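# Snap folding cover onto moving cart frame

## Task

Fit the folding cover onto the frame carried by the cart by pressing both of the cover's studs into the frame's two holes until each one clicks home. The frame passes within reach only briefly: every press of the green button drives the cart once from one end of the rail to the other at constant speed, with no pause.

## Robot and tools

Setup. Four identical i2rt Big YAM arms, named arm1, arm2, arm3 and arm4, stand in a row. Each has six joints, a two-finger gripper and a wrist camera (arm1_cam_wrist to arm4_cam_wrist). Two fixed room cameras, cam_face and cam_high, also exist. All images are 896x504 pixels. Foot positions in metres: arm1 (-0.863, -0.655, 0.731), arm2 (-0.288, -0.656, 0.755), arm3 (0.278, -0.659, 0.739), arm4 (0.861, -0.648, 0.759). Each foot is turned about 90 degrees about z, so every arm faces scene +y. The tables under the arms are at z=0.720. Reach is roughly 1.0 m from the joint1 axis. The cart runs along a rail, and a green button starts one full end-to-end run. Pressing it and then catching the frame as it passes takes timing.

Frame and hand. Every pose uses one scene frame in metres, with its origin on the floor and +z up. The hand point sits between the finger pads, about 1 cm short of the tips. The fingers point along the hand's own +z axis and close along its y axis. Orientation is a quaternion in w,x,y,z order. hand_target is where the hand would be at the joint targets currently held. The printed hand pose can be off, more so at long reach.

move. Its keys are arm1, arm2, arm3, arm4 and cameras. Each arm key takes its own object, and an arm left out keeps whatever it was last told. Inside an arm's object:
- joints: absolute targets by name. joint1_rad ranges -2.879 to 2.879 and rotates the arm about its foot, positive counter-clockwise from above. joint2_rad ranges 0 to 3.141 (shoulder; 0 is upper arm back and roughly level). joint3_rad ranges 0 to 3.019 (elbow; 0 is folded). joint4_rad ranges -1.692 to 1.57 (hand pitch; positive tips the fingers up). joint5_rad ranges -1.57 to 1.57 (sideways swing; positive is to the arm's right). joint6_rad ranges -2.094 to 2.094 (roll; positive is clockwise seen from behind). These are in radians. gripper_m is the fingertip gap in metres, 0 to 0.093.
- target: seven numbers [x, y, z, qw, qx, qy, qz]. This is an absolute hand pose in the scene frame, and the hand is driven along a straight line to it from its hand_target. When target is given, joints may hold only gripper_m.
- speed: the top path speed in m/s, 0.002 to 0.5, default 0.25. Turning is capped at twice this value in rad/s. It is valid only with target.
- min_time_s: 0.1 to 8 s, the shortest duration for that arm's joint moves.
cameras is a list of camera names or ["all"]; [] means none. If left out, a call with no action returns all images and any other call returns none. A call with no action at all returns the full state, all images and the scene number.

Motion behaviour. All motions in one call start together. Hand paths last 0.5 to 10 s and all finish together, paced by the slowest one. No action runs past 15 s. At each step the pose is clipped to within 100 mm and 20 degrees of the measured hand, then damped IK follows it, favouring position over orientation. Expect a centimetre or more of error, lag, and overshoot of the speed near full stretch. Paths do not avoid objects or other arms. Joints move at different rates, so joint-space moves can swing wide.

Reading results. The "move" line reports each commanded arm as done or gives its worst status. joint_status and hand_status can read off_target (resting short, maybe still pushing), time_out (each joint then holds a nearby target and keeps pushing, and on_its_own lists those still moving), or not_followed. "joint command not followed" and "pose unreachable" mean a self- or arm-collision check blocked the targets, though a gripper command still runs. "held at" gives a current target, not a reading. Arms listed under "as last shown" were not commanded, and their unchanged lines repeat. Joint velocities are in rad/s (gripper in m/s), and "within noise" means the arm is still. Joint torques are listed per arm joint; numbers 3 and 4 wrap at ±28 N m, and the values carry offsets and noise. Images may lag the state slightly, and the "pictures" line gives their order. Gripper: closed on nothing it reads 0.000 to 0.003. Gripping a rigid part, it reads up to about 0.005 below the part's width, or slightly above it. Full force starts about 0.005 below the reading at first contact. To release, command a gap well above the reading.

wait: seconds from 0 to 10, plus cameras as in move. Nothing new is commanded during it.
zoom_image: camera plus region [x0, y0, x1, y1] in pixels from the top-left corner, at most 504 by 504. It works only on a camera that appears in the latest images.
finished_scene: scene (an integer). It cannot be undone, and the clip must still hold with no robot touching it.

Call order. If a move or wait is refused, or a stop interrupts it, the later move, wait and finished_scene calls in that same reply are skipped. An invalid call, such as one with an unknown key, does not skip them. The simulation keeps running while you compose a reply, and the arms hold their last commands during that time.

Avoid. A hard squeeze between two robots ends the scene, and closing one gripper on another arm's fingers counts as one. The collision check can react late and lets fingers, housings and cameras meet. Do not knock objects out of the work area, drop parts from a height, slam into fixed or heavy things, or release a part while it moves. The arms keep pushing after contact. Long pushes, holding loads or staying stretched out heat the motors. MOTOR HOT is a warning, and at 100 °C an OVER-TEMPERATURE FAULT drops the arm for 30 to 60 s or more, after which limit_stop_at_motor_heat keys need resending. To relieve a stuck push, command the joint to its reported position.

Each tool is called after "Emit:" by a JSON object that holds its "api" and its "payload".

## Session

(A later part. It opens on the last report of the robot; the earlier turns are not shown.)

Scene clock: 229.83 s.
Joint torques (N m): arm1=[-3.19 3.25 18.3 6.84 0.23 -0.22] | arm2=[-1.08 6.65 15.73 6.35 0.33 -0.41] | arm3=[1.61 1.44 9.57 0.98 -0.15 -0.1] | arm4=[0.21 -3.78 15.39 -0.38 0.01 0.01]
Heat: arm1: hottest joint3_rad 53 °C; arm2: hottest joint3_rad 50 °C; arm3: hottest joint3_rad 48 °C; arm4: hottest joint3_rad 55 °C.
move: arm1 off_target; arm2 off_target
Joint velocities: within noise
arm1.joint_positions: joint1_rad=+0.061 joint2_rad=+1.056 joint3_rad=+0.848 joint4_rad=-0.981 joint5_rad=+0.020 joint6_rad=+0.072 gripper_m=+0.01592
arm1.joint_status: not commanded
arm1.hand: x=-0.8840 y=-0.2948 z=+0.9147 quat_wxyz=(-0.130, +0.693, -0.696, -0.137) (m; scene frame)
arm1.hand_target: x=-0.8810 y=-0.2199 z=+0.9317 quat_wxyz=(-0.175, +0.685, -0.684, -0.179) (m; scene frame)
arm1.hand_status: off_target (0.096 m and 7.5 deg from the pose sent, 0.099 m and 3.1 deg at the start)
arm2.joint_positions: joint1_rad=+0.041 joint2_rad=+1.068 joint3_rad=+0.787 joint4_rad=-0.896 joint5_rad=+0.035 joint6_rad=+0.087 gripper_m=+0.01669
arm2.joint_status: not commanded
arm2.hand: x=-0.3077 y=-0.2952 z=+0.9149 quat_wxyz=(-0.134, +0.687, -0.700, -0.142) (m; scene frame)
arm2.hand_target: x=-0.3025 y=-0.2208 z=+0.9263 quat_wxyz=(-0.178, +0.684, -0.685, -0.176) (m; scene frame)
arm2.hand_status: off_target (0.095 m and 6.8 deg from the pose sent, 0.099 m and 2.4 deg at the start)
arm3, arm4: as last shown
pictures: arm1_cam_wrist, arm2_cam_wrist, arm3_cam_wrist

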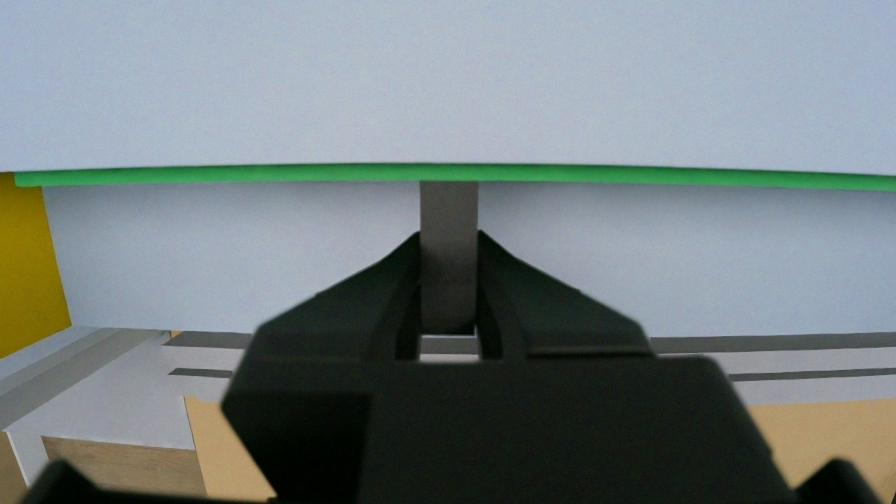

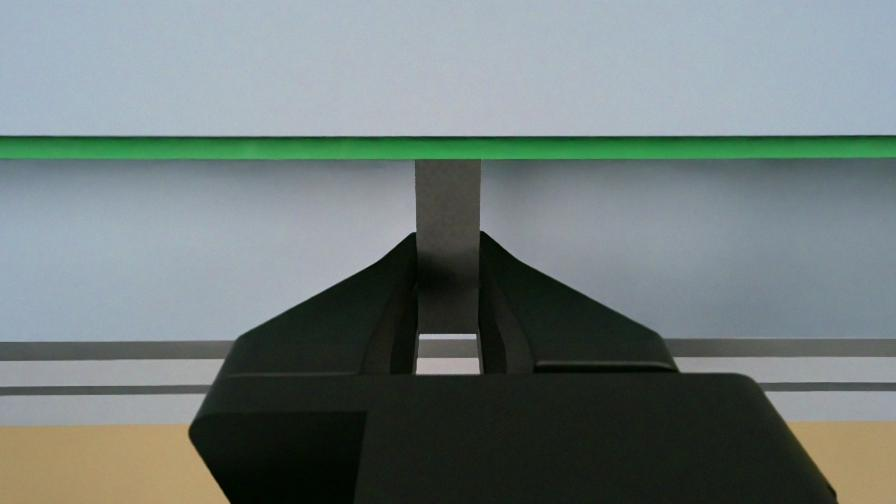

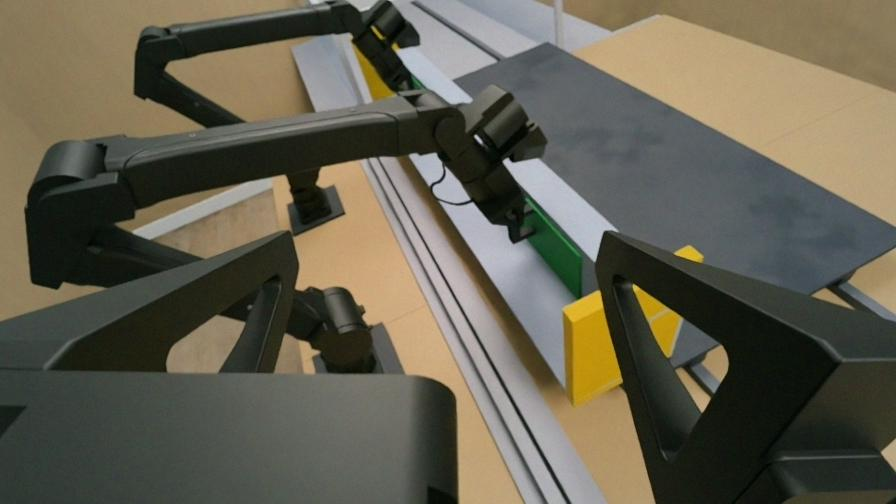

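Emit:
{"api": "move", "payload": {"arm1": {"target":[-0.866,-0.17,0.92,-0.1780,0.6844,-0.6844,-0.1780],"speed":0.05}, "arm2": {"target":[-0.289,-0.17,0.914,-0.1780,0.6844,-0.6844,-0.1780],"speed":0.05}, "cameras": ["arm1_cam_wrist","arm2_cam_wrist","arm3_cam_wrist","cam_face"]}}

Emit:
{"api": "zoom_image", "payload": {"camera": "arm3_cam_wrist", "region": [490, 180, 620, 300]}}

Emit:
{"api": "zoom_image", "payload": {"camera": "arm2_cam_wrist", "region": [300, 80, 600, 220]}}

Scene clock: 231.70 s.
Joint torques (N m): arm1=[-3.31 3.6 17.44 7.82 0.25 -0.21] | arm2=[-0.73 6.77 15.1 6.93 0.23 -0.42] | arm3=[0.62 1.79 9.35 1.02 -0.12 -0.11] | arm4=[0.21 -3.84 15.72 -0.38 0.01 0.08]
Heat: arm1: hottest joint3_rad 54 °C; arm2: hottest joint3_rad 51 °C; arm3: hottest joint3_rad 48 °C; arm4: hottest joint3_rad 55 °C.
move: arm1 off_target; arm2 off_target
Joint velocities: within noise
arm1.joint_positions: joint1_rad=+0.027 joint2_rad=+1.060 joint3_rad=+0.851 joint4_rad=-0.986 joint5_rad=+0.011 joint6_rad=+0.042 gripper_m=+0.01592
arm1.joint_status: not commanded
arm1.hand: x=-0.8734 y=-0.2943 z=+0.9146 quat_wxyz=(-0.129, +0.692, -0.697, -0.134) (m; scene frame)
arm1.hand_target: x=-0.8668 y=-0.2165 z=+0.9257 quat_wxyz=(-0.179, +0.684, -0.685, -0.176) (m; scene frame)
arm1.hand_status: off_target (0.125 m and 7.7 deg from the pose sent, 0.126 m and 7.5 deg at the start; pose on its path clipped on 31 of 47 steps)
arm2.joint_positions: joint1_rad=+0.005 joint2_rad=+1.071 joint3_rad=+0.791 joint4_rad=-0.902 joint5_rad=+0.021 joint6_rad=+0.055 gripper_m=+0.01669
arm2.joint_status: not commanded
arm2.hand: x=-0.2974 y=-0.2945 z=+0.9152 quat_wxyz=(-0.132, +0.687, -0.700, -0.140) (m; scene frame)
arm2.hand_target: x=-0.2901 y=-0.2176 z=+0.9227 quat_wxyz=(-0.179, +0.684, -0.685, -0.177) (m; scene frame)
arm2.hand_status: off_target (0.125 m and 7.1 deg from the pose sent, 0.127 m and 6.8 deg at the start; pose on its path clipped on 31 of 47 steps)
arm3, arm4: as last shown
pictures: arm1_cam_wrist, arm2_cam_wrist, arm3_cam_wrist, cam_face

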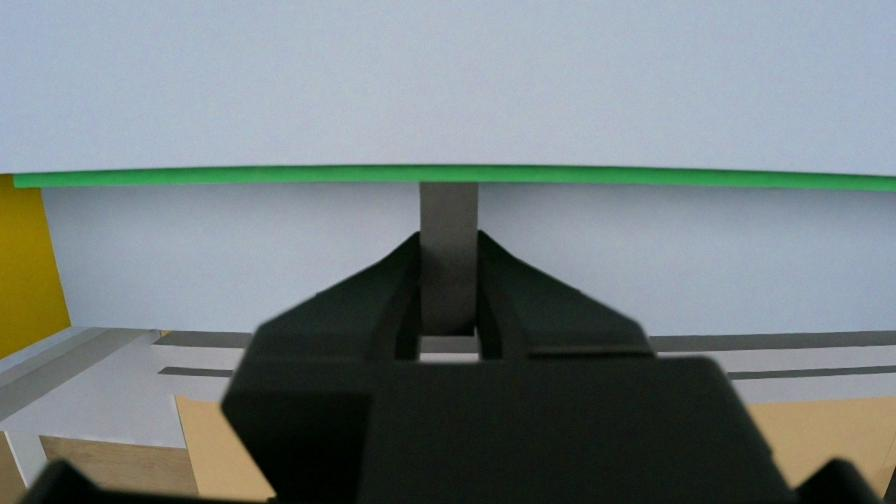

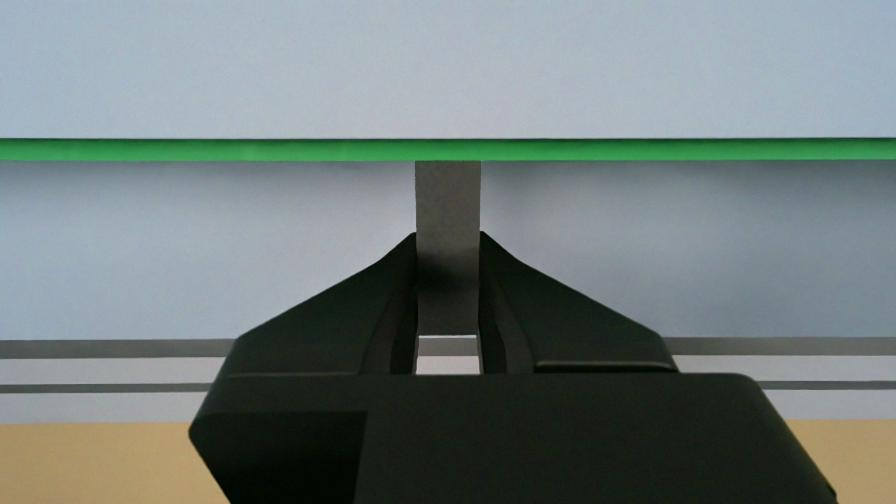

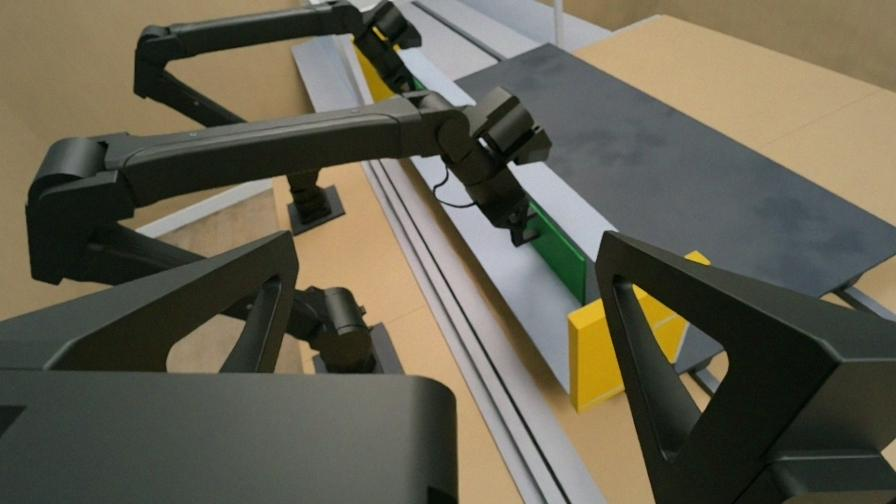

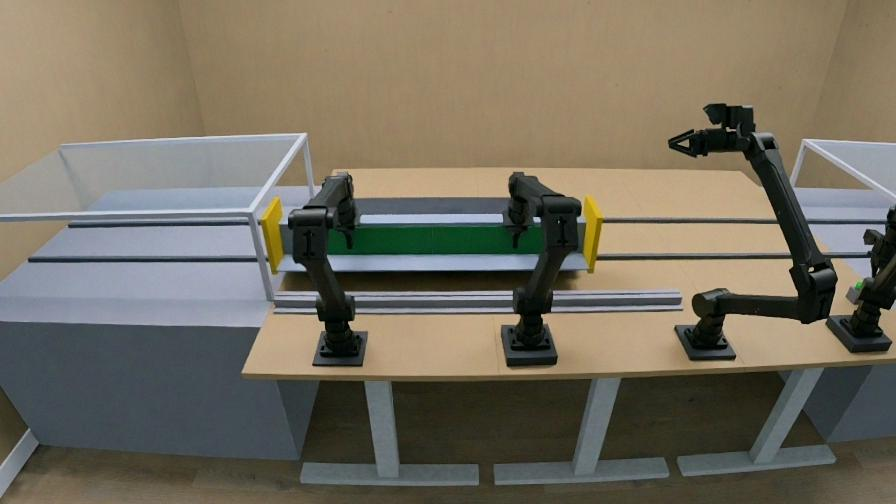

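Scaled by 3.877.

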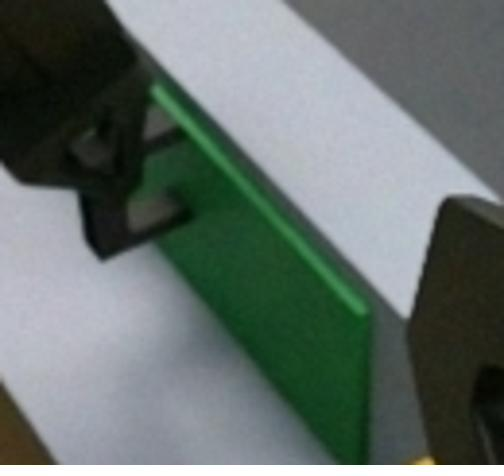

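Scaled by 1.680.

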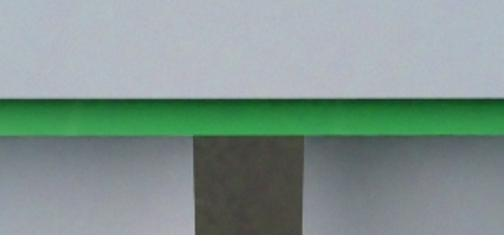

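Emit:
{"api": "move", "payload": {"arm1": {"target":[-0.859,-0.285,0.918,-0.135,0.694,-0.694,-0.135],"speed":0.05}, "arm2": {"target":[-0.279,-0.285,0.917,-0.14,0.693,-0.693,-0.14],"speed":0.05}}}

Emit:
{"api": "move", "payload": {"arm1": {"target":[-0.856,-0.287,0.918,-0.135,0.694,-0.694,-0.135],"joints":{"gripper_m":0.06}}, "arm2": {"target":[-0.276,-0.287,0.917,-0.14,0.693,-0.693,-0.14],"joints":{"gripper_m":0.06}}, "cameras": ["arm1_cam_wrist","arm2_cam_wrist"]}}

Scene clock: 234.07 s.
Joint torques (N m): arm1=[-2.02 -5.6 10.97 1.65 0.05 -0.15] | arm2=[-0.15 -3.49 9.51 1.46 0.13 -0.27] | arm3=[0.85 2.02 9.51 0.94 -0.16 -0.09] | arm4=[0.21 -3.49 15.66 -0.24 -0.06 0.09]
Heat: arm1: hottest joint3_rad 54 °C; arm2: hottest joint3_rad 52 °C; arm3: hottest joint3_rad 48 °C; arm4: hottest joint3_rad 55 °C.
move: arm1 off_target; arm2 off_target
Joint velocities: within noise
arm1.joint_positions: joint1_rad=-0.012 joint2_rad=+1.058 joint3_rad=+0.851 joint4_rad=-0.995 joint5_rad=+0.001 joint6_rad=+0.007 gripper_m=+0.01592
arm1.joint_status: not commanded
arm1.hand: x=-0.8609 y=-0.2964 z=+0.9143 quat_wxyz=(-0.128, +0.692, -0.699, -0.130) (m; scene frame)
arm1.hand_target: x=-0.8580 y=-0.2844 z=+0.9152 quat_wxyz=(-0.133, +0.693, -0.696, -0.133) (m; scene frame)
arm1.hand_status: off_target (0.012 m and 1.2 deg from the pose sent, 0.017 m and 0.8 deg at the start)
arm2.joint_positions: joint1_rad=-0.037 joint2_rad=+1.068 joint3_rad=+0.791 joint4_rad=-0.910 joint5_rad=+0.004 joint6_rad=+0.015 gripper_m=+0.01669
arm2.joint_status: not commanded
arm2.hand: x=-0.2848 y=-0.2962 z=+0.9154 quat_wxyz=(-0.130, +0.688, -0.701, -0.139) (m; scene frame)
arm2.hand_target: x=-0.2793 y=-0.2844 z=+0.9141 quat_wxyz=(-0.138, +0.693, -0.694, -0.138) (m; scene frame)
arm2.hand_status: off_target (0.013 m and 1.6 deg from the pose sent, 0.021 m and 1.4 deg at the start)
arm3, arm4: as last shown
pictures: none

Scene clock: 235.03 s.
Joint torques (N m): arm1=[-1.26 -8.41 11.02 1.55 -0.02 -0.07] | arm2=[-0.09 -6.07 9.2 1.03 -0.02 -0.13] | arm3=[0.26 2.32 9.44 0.83 -0.15 -0.16] | arm4=[0.67 -3.6 15.54 -0.4 -0.06 0.04]
Heat: arm1: hottest joint3_rad 54 °C; arm2: hottest joint3_rad 52 °C; arm3: hottest joint3_rad 48 °C; arm4: hottest joint3_rad 55 °C.
move: arm1 off_target; arm2 off_target
Joint velocities: within noise
arm1.joint_positions: joint1_rad=-0.014 joint2_rad=+1.072 joint3_rad=+0.853 joint4_rad=-0.990 joint5_rad=+0.007 joint6_rad=-0.004 gripper_m=+0.05989
arm1.joint_status: all done
arm1.hand: x=-0.8593 y=-0.2941 z=+0.9107 quat_wxyz=(-0.128, +0.695, -0.697, -0.124) (m; scene frame)
arm1.hand_target: x=-0.8560 y=-0.2865 z=+0.9187 quat_wxyz=(-0.138, +0.695, -0.693, -0.133) (m; scene frame)
arm1.hand_status: off_target (0.011 m and 1.5 deg from the pose sent, 0.011 m and 1.2 deg at the start)
arm2.joint_positions: joint1_rad=-0.048 joint2_rad=+1.088 joint3_rad=+0.791 joint4_rad=-0.902 joint5_rad=+0.004 joint6_rad=-0.017 gripper_m=+0.05992
arm2.joint_status: all done
arm2.hand: x=-0.2810 y=-0.2939 z=+0.9093 quat_wxyz=(-0.129, +0.696, -0.694, -0.131) (m; scene frame)
arm2.hand_target: x=-0.2763 y=-0.2871 z=+0.9171 quat_wxyz=(-0.140, +0.693, -0.693, -0.140) (m; scene frame)
arm2.hand_status: off_target (0.012 m and 1.7 deg from the pose sent, 0.013 m and 1.6 deg at the start)
arm3.joint_positions: joint1_rad=+0.294 joint2_rad=+0.596 joint3_rad=+1.263 joint4_rad=-0.989 joint5_rad=-0.903 joint6_rad=-0.010 gripper_m=+0.09397
arm3.joint_status: not commanded
arm3.hand: x=+0.0912 y=-0.4864 z=+1.3183 quat_wxyz=(-0.040, +0.735, -0.234, -0.635) (m; scene frame)
arm3.hand_target: x=+0.0916 y=-0.4927 z=+1.3330 quat_wxyz=(-0.043, +0.732, -0.229, -0.640) (m; scene frame)
arm3.hand_status: not commanded
arm4.joint_positions: joint1_rad=-0.713 joint2_rad=+0.982 joint3_rad=+0.598 joint4_rad=-1.261 joint5_rad=-0.007 joint6_rad=-0.719 gripper_m=+0.00041
arm4.joint_status: not commanded
arm4.hand: x=+0.9915 y=-0.4935 z=+0.8539 quat_wxyz=(+0.033, +0.711, -0.703, +0.002) (m; scene frame)
arm4.hand_target: x=+1.0072 y=-0.4789 z=+0.8788 quat_wxyz=(+0.000, +0.710, -0.704, +0.000) (m; scene frame)
arm4.hand_status: not commanded
pictures: arm1_cam_wrist, arm2_cam_wrist

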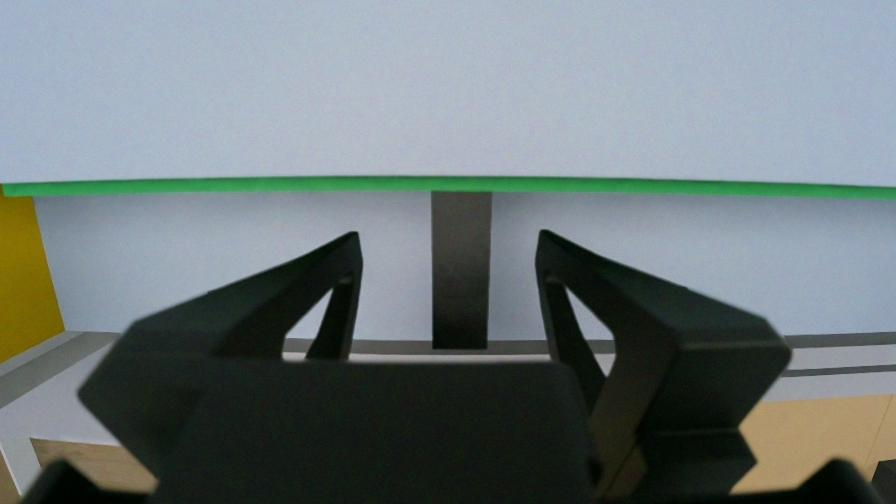

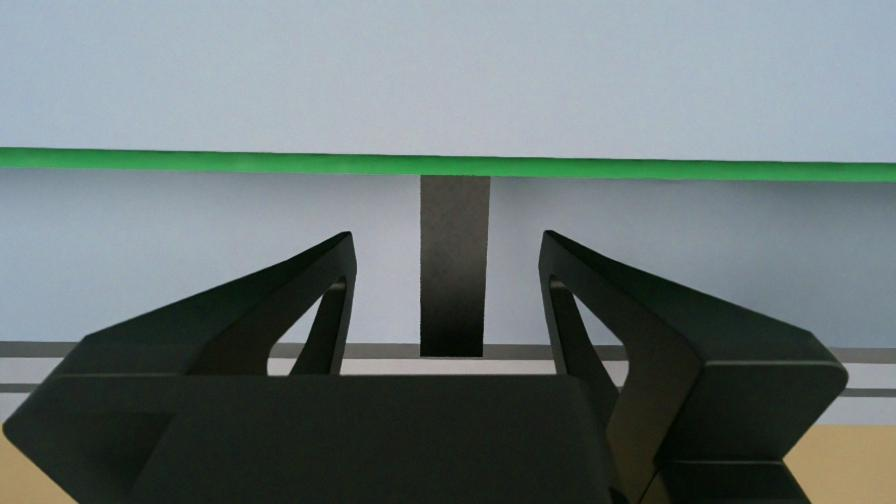

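Emit:
{"api": "move", "payload": {"arm1": {"target":[-0.848,-0.37,0.99,-0.135,0.694,-0.694,-0.135],"speed":0.12}, "arm2": {"target":[-0.269,-0.37,0.99,-0.14,0.693,-0.693,-0.14],"speed":0.12}}}

Emit:
{"api": "move", "payload": {"arm1": {"target":[-0.845,-0.45,1.03,-0.135,0.694,-0.694,-0.135],"speed":0.15}, "arm2": {"target":[-0.267,-0.45,1.03,-0.14,0.693,-0.693,-0.14],"speed":0.15}, "cameras": ["arm1_cam_wrist","arm2_cam_wrist","arm3_cam_wrist","cam_face"]}}

Emit:
{"api": "zoom_image", "payload": {"camera": "cam_face", "region": [260, 170, 620, 300]}}

Emit:
{"api": "zoom_image", "payload": {"camera": "arm3_cam_wrist", "region": [360, 0, 620, 320]}}

Scene clock: 237.27 s.
Joint torques (N m): arm1=[-2.02 -3.14 13.68 0.44 0.01 -0.11] | arm2=[-0.26 -2.14 12.05 0.28 -0.1 -0.04] | arm3=[0.62 1.55 9.35 1.07 -0.14 -0.13] | arm4=[0.32 -3.49 15.54 -0.2 0.03 0.1]
Heat: arm1: hottest joint3_rad 54 °C; arm2: hottest joint3_rad 53 °C; arm3: hottest joint3_rad 48 °C; arm4: hottest joint3_rad 55 °C.
move: arm1 off_target; arm2 off_target
Joint velocities: within noise
arm1.joint_positions: joint1_rad=-0.060 joint2_rad=+0.817 joint3_rad=+0.861 joint4_rad=-1.267 joint5_rad=-0.018 joint6_rad=-0.042 gripper_m=+0.05989
arm1.joint_status: not commanded
arm1.hand: x=-0.8509 y=-0.3767 z=+0.9669 quat_wxyz=(-0.120, +0.695, -0.699, -0.123) (m; scene frame)
arm1.hand_target: x=-0.8480 y=-0.3697 z=+0.9893 quat_wxyz=(-0.135, +0.694, -0.694, -0.135) (m; scene frame)
arm1.hand_status: off_target (0.024 m and 2.3 deg from the pose sent, 0.110 m and 1.5 deg at the start)
arm2.joint_positions: joint1_rad=-0.087 joint2_rad=+0.807 joint3_rad=+0.791 joint4_rad=-1.195 joint5_rad=+0.000 joint6_rad=-0.053 gripper_m=+0.05993
arm2.joint_status: not commanded
arm2.hand: x=-0.2713 y=-0.3775 z=+0.9674 quat_wxyz=(-0.127, +0.696, -0.696, -0.124) (m; scene frame)
arm2.hand_target: x=-0.2673 y=-0.3697 z=+0.9896 quat_wxyz=(-0.142, +0.693, -0.694, -0.137) (m; scene frame)
arm2.hand_status: off_target (0.024 m and 2.4 deg from the pose sent, 0.112 m and 1.7 deg at the start)
arm3, arm4: as last shown
pictures: none

Scene clock: 238.70 s.
Joint torques (N m): arm1=[-2.26 -0.03 13.09 0.44 -0.04 -0.16] | arm2=[-0.26 0.5 13.11 0.05 -0.1 -0.1] | arm3=[1.49 1.9 9.39 0.76 -0.17 -0.05] | arm4=[0.56 -3.6 15.51 -0.51 0 0.05]
Heat: arm1: hottest joint3_rad 54 °C; arm2: hottest joint3_rad 53 °C; arm3: hottest joint3_rad 48 °C; arm4: hottest joint3_rad 56 °C.
move: arm1 off_target; arm2 off_target
Joint velocities: within noise
arm1.joint_positions: joint1_rad=-0.115 joint2_rad=+0.604 joint3_rad=+0.902 joint4_rad=-1.507 joint5_rad=-0.038 joint6_rad=-0.093 gripper_m=+0.05989
arm1.joint_status: not commanded
arm1.hand: x=-0.8470 y=-0.4537 z=+1.0123 quat_wxyz=(-0.125, +0.693, -0.698, -0.128) (m; scene frame)
arm1.hand_target: x=-0.8450 y=-0.4511 z=+1.0318 quat_wxyz=(-0.138, +0.693, -0.694, -0.138) (m; scene frame)
arm1.hand_status: off_target (0.018 m and 1.4 deg from the pose sent, 0.097 m and 2.3 deg at the start)
arm2.joint_positions: joint1_rad=-0.133 joint2_rad=+0.574 joint3_rad=+0.805 joint4_rad=-1.445 joint5_rad=-0.026 joint6_rad=-0.092 gripper_m=+0.05993
arm2.joint_status: not commanded
arm2.hand: x=-0.2701 y=-0.4567 z=+1.0030 quat_wxyz=(-0.123, +0.696, -0.696, -0.127) (m; scene frame)
arm2.hand_target: x=-0.2670 y=-0.4511 z=+1.0314 quat_wxyz=(-0.144, +0.692, -0.693, -0.143) (m; scene frame)
arm2.hand_status: off_target (0.028 m and 2.5 deg from the pose sent, 0.096 m and 2.4 deg at the start)
arm3, arm4: as last shown
pictures: arm1_cam_wrist, arm2_cam_wrist, arm3_cam_wrist, cam_face

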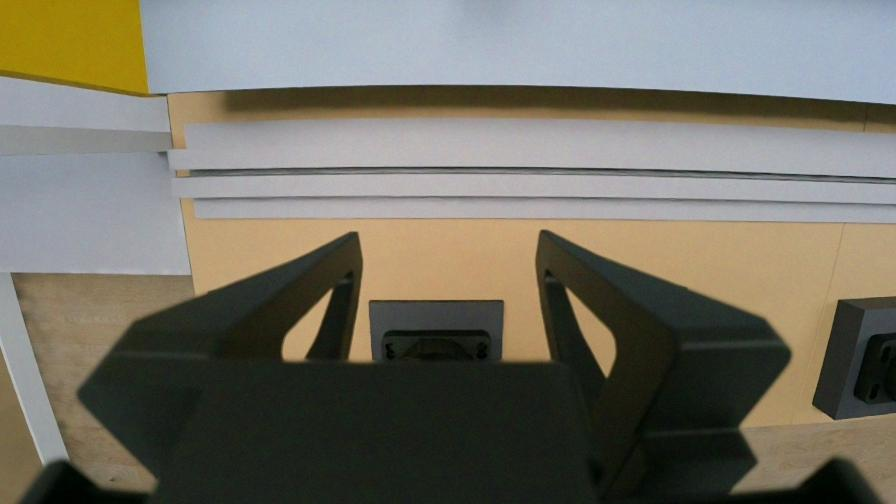

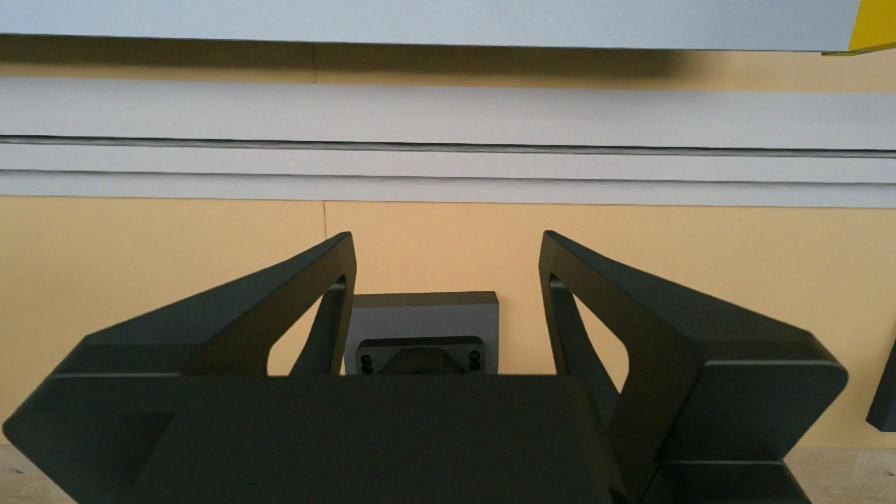

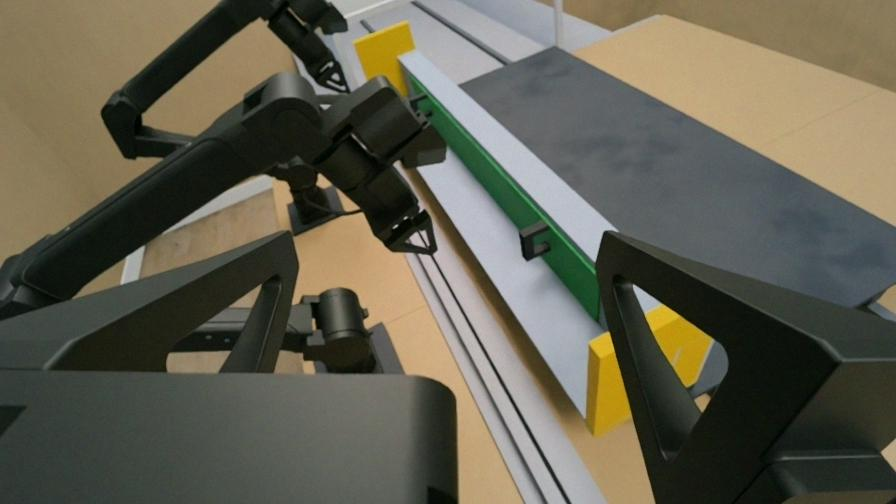

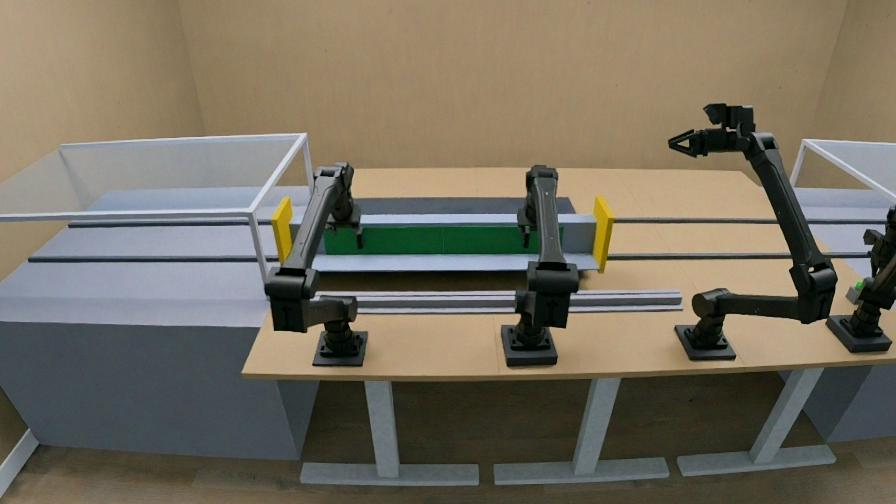

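Scaled by 1.400.

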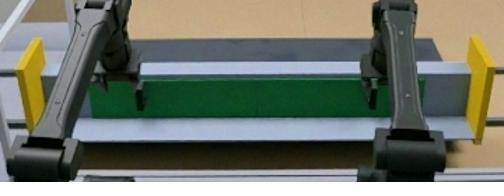

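Scaled by 1.575.

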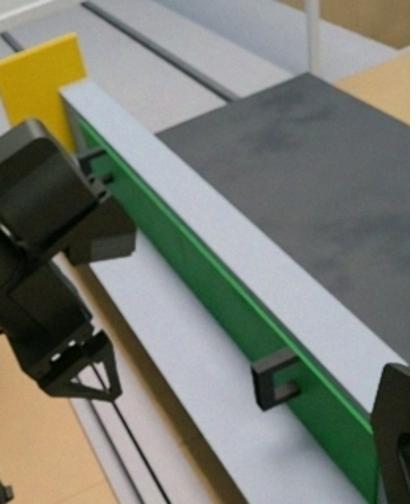

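Emit:
{"api": "zoom_image", "payload": {"camera": "arm3_cam_wrist", "region": [510, 200, 640, 340]}}

Emit:
{"api": "zoom_image", "payload": {"camera": "arm3_cam_wrist", "region": [390, 40, 520, 180]}}

Scaled by 3.600.

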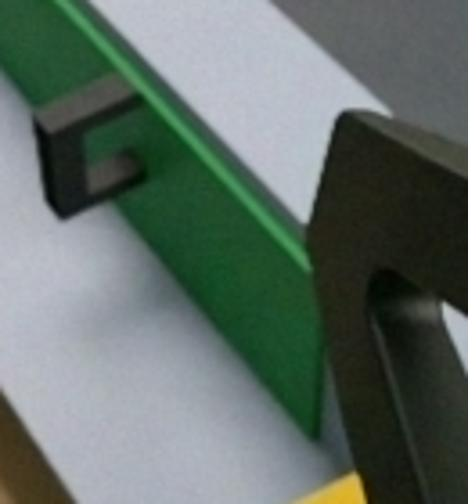

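Scaled by 3.600.

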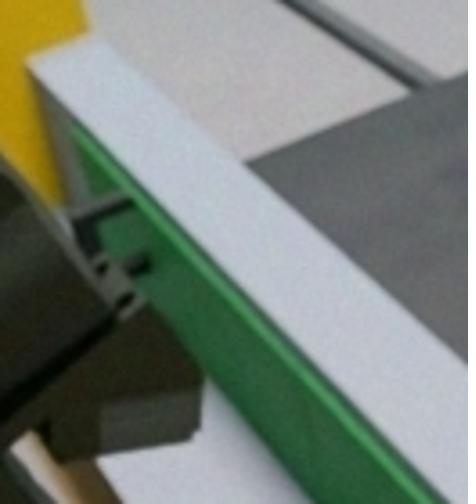

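Emit:
{"api": "move", "payload": {"arm1": {"target":[-0.785,-0.315,1.02,-0.135,0.694,-0.694,-0.135],"speed":0.12}, "arm2": {"target":[-0.20,-0.315,1.02,-0.14,0.693,-0.693,-0.14],"speed":0.12}, "cameras": ["arm1_cam_wrist","arm2_cam_wrist"]}}

Emit:
{"api": "zoom_image", "payload": {"camera": "arm2_cam_wrist", "region": [350, 80, 850, 340]}}

Emit:
{"api": "zoom_image", "payload": {"camera": "arm1_cam_wrist", "region": [0, 80, 500, 340]}}

Scene clock: 241.87 s.
Joint torques (N m): arm1=[-1.79 -7.24 13.67 1.44 -0.13 -0.11] | arm2=[1.2 -4.6 13.24 0.92 -0.14 -0.09] | arm3=[1.26 1.96 9.14 1.05 -0.18 -0.11] | arm4=[0.85 -3.02 15.5 -0.34 -0.02 0.03]
Heat: arm1: hottest joint3_rad 54 °C; arm2: hottest joint3_rad 53 °C; arm3: hottest joint3_rad 48 °C; arm4: hottest joint3_rad 56 °C.
move: arm1 off_target; arm2 off_target
Joint velocities: within noise
arm1.joint_positions: joint1_rad=-0.269 joint2_rad=+1.004 joint3_rad=+1.043 joint4_rad=-1.300 joint5_rad=-0.095 joint6_rad=-0.234 gripper_m=+0.05989
arm1.joint_status: not commanded
arm1.hand: x=-0.7924 y=-0.3288 z=+0.9958 quat_wxyz=(-0.106, +0.694, -0.702, -0.119) (m; scene frame)
arm1.hand_target: x=-0.7857 y=-0.3148 z=+1.0177 quat_wxyz=(-0.132, +0.694, -0.695, -0.133) (m; scene frame)
arm1.hand_status: off_target (0.029 m and 3.9 deg from the pose sent, 0.152 m and 1.4 deg at the start)
arm2.joint_positions: joint1_rad=-0.314 joint2_rad=+0.997 joint3_rad=+0.955 joint4_rad=-1.226 joint5_rad=-0.095 joint6_rad=-0.261 gripper_m=+0.05993
arm2.joint_status: not commanded
arm2.hand: x=-0.2109 y=-0.3346 z=+0.9872 quat_wxyz=(-0.102, +0.697, -0.699, -0.120) (m; scene frame)
arm2.hand_target: x=-0.2014 y=-0.3161 z=+1.0168 quat_wxyz=(-0.135, +0.694, -0.694, -0.137) (m; scene frame)
arm2.hand_status: off_target (0.040 m and 5.0 deg from the pose sent, 0.159 m and 2.5 deg at the start)
arm3, arm4: as last shown
pictures: arm1_cam_wrist, arm2_cam_wrist

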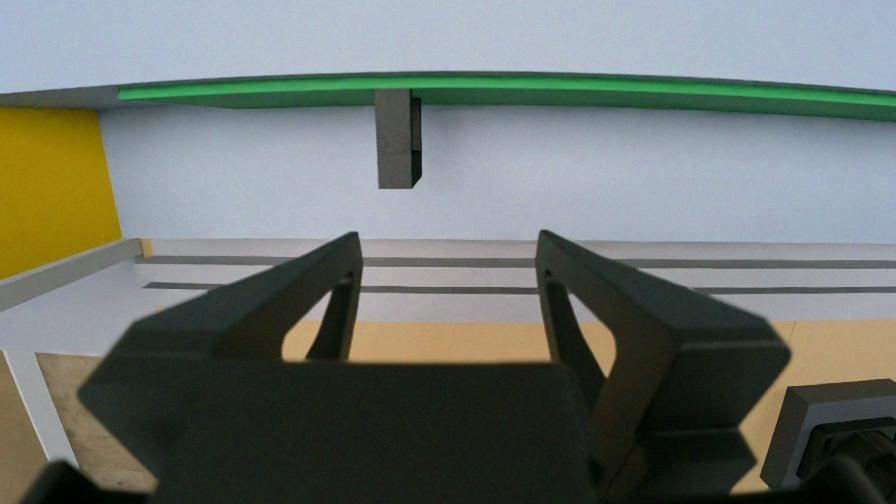

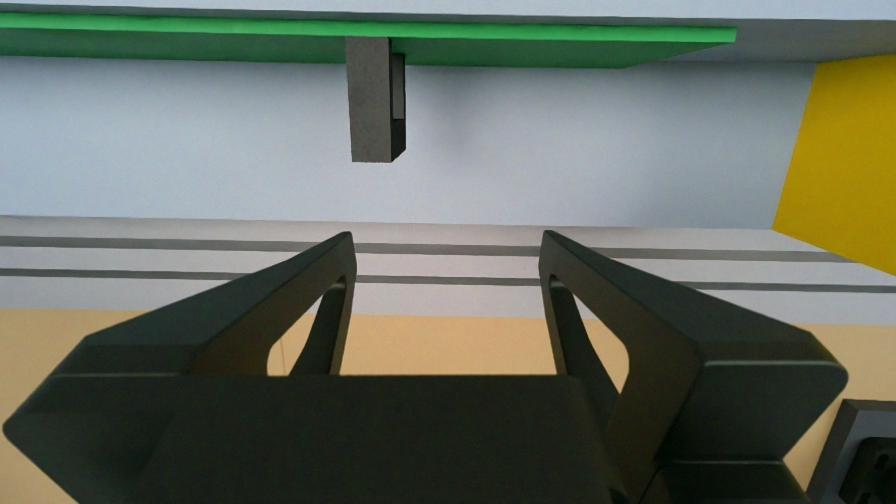

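Scaled by 1.008.

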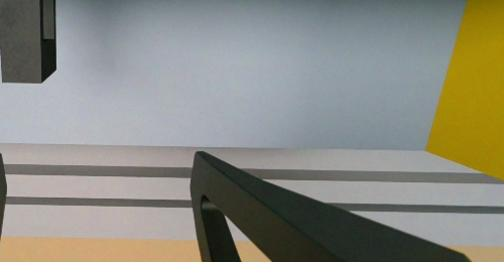

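Scaled by 1.008.

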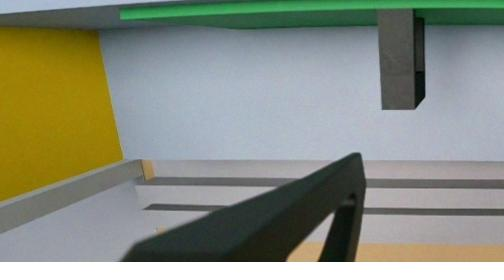

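Emit:
{"api": "zoom_image", "payload": {"camera": "arm2_cam_wrist", "region": [560, 0, 820, 90]}}

Emit:
{"api": "zoom_image", "payload": {"camera": "arm1_cam_wrist", "region": [60, 60, 420, 140]}}

Scaled by 1.938.

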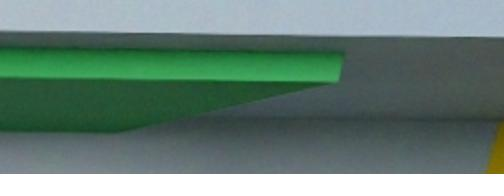

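Scaled by 1.400.

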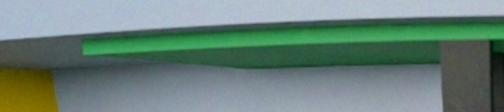

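Emit:
{"api": "move", "payload": {"arm1": {"target":[-0.79,-0.46,1.03,-0.135,0.694,-0.694,-0.135],"speed":0.25}, "arm2": {"target":[-0.21,-0.46,1.03,-0.14,0.693,-0.693,-0.14],"speed":0.25}, "cameras": ["arm3_cam_wrist"]}}

Emit:
{"api": "finished_scene", "payload": {"scene": 1}}

Scene clock: 244.50 s.
Joint torques (N m): arm1=[-2.55 -0.62 9.05 0.55 -0.25 -0.06] | arm2=[-0.15 0.73 7.98 0.17 -0.25 -0.03] | arm3=[0.91 1.79 9.47 1.02 -0.2 -0.03] | arm4=[0.85 -2.96 15.62 -0.21 0.03 0.08]
Heat: arm1: hottest joint3_rad 54 °C; arm2: hottest joint3_rad 53 °C; arm3: hottest joint3_rad 48 °C; arm4: hottest joint3_rad 56 °C.
move: arm1 done; arm2 done
Joint velocities: within noise
arm1.joint_positions: joint1_rad=-0.506 joint2_rad=+0.633 joint3_rad=+0.965 joint4_rad=-1.532 joint5_rad=-0.184 joint6_rad=-0.459 gripper_m=+0.05989
arm1.joint_status: not commanded
arm1.hand: x=-0.7911 y=-0.4580 z=+1.0356 quat_wxyz=(-0.146, +0.691, -0.694, -0.142) (m; scene frame)
arm1.hand_target: x=-0.7907 y=-0.4606 z=+1.0320 quat_wxyz=(-0.137, +0.694, -0.694, -0.138) (m; scene frame)
arm1.hand_status: done (0.006 m and 1.5 deg from the pose sent, 0.136 m and 3.9 deg at the start)
arm2.joint_positions: joint1_rad=-0.541 joint2_rad=+0.609 joint3_rad=+0.894 joint4_rad=-1.468 joint5_rad=-0.183 joint6_rad=-0.474 gripper_m=+0.05993
arm2.joint_status: not commanded
arm2.hand: x=-0.2108 y=-0.4568 z=+1.0371 quat_wxyz=(-0.152, +0.693, -0.690, -0.146) (m; scene frame)
arm2.hand_target: x=-0.2102 y=-0.4601 z=+1.0328 quat_wxyz=(-0.144, +0.693, -0.692, -0.143) (m; scene frame)
arm2.hand_status: done (0.008 m and 1.5 deg from the pose sent, 0.133 m and 5.0 deg at the start)
arm3, arm4: as last shown
pictures: arm3_cam_wrist

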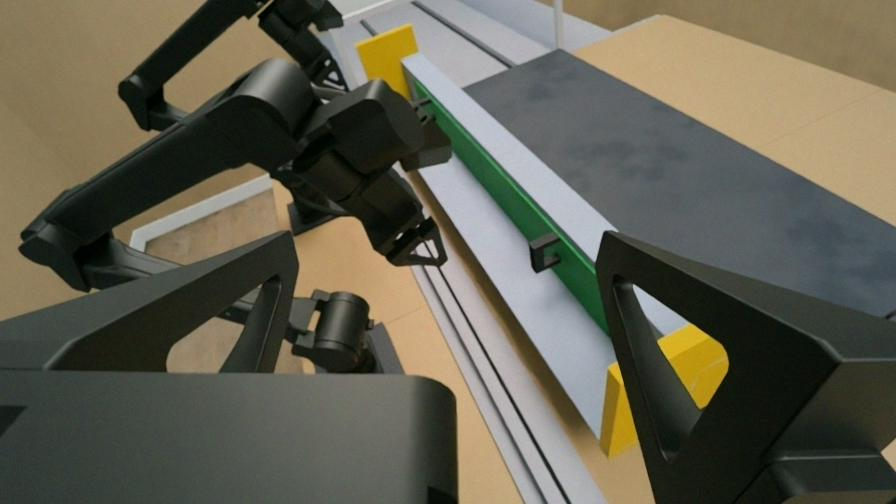

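The scene is finished: the task was done.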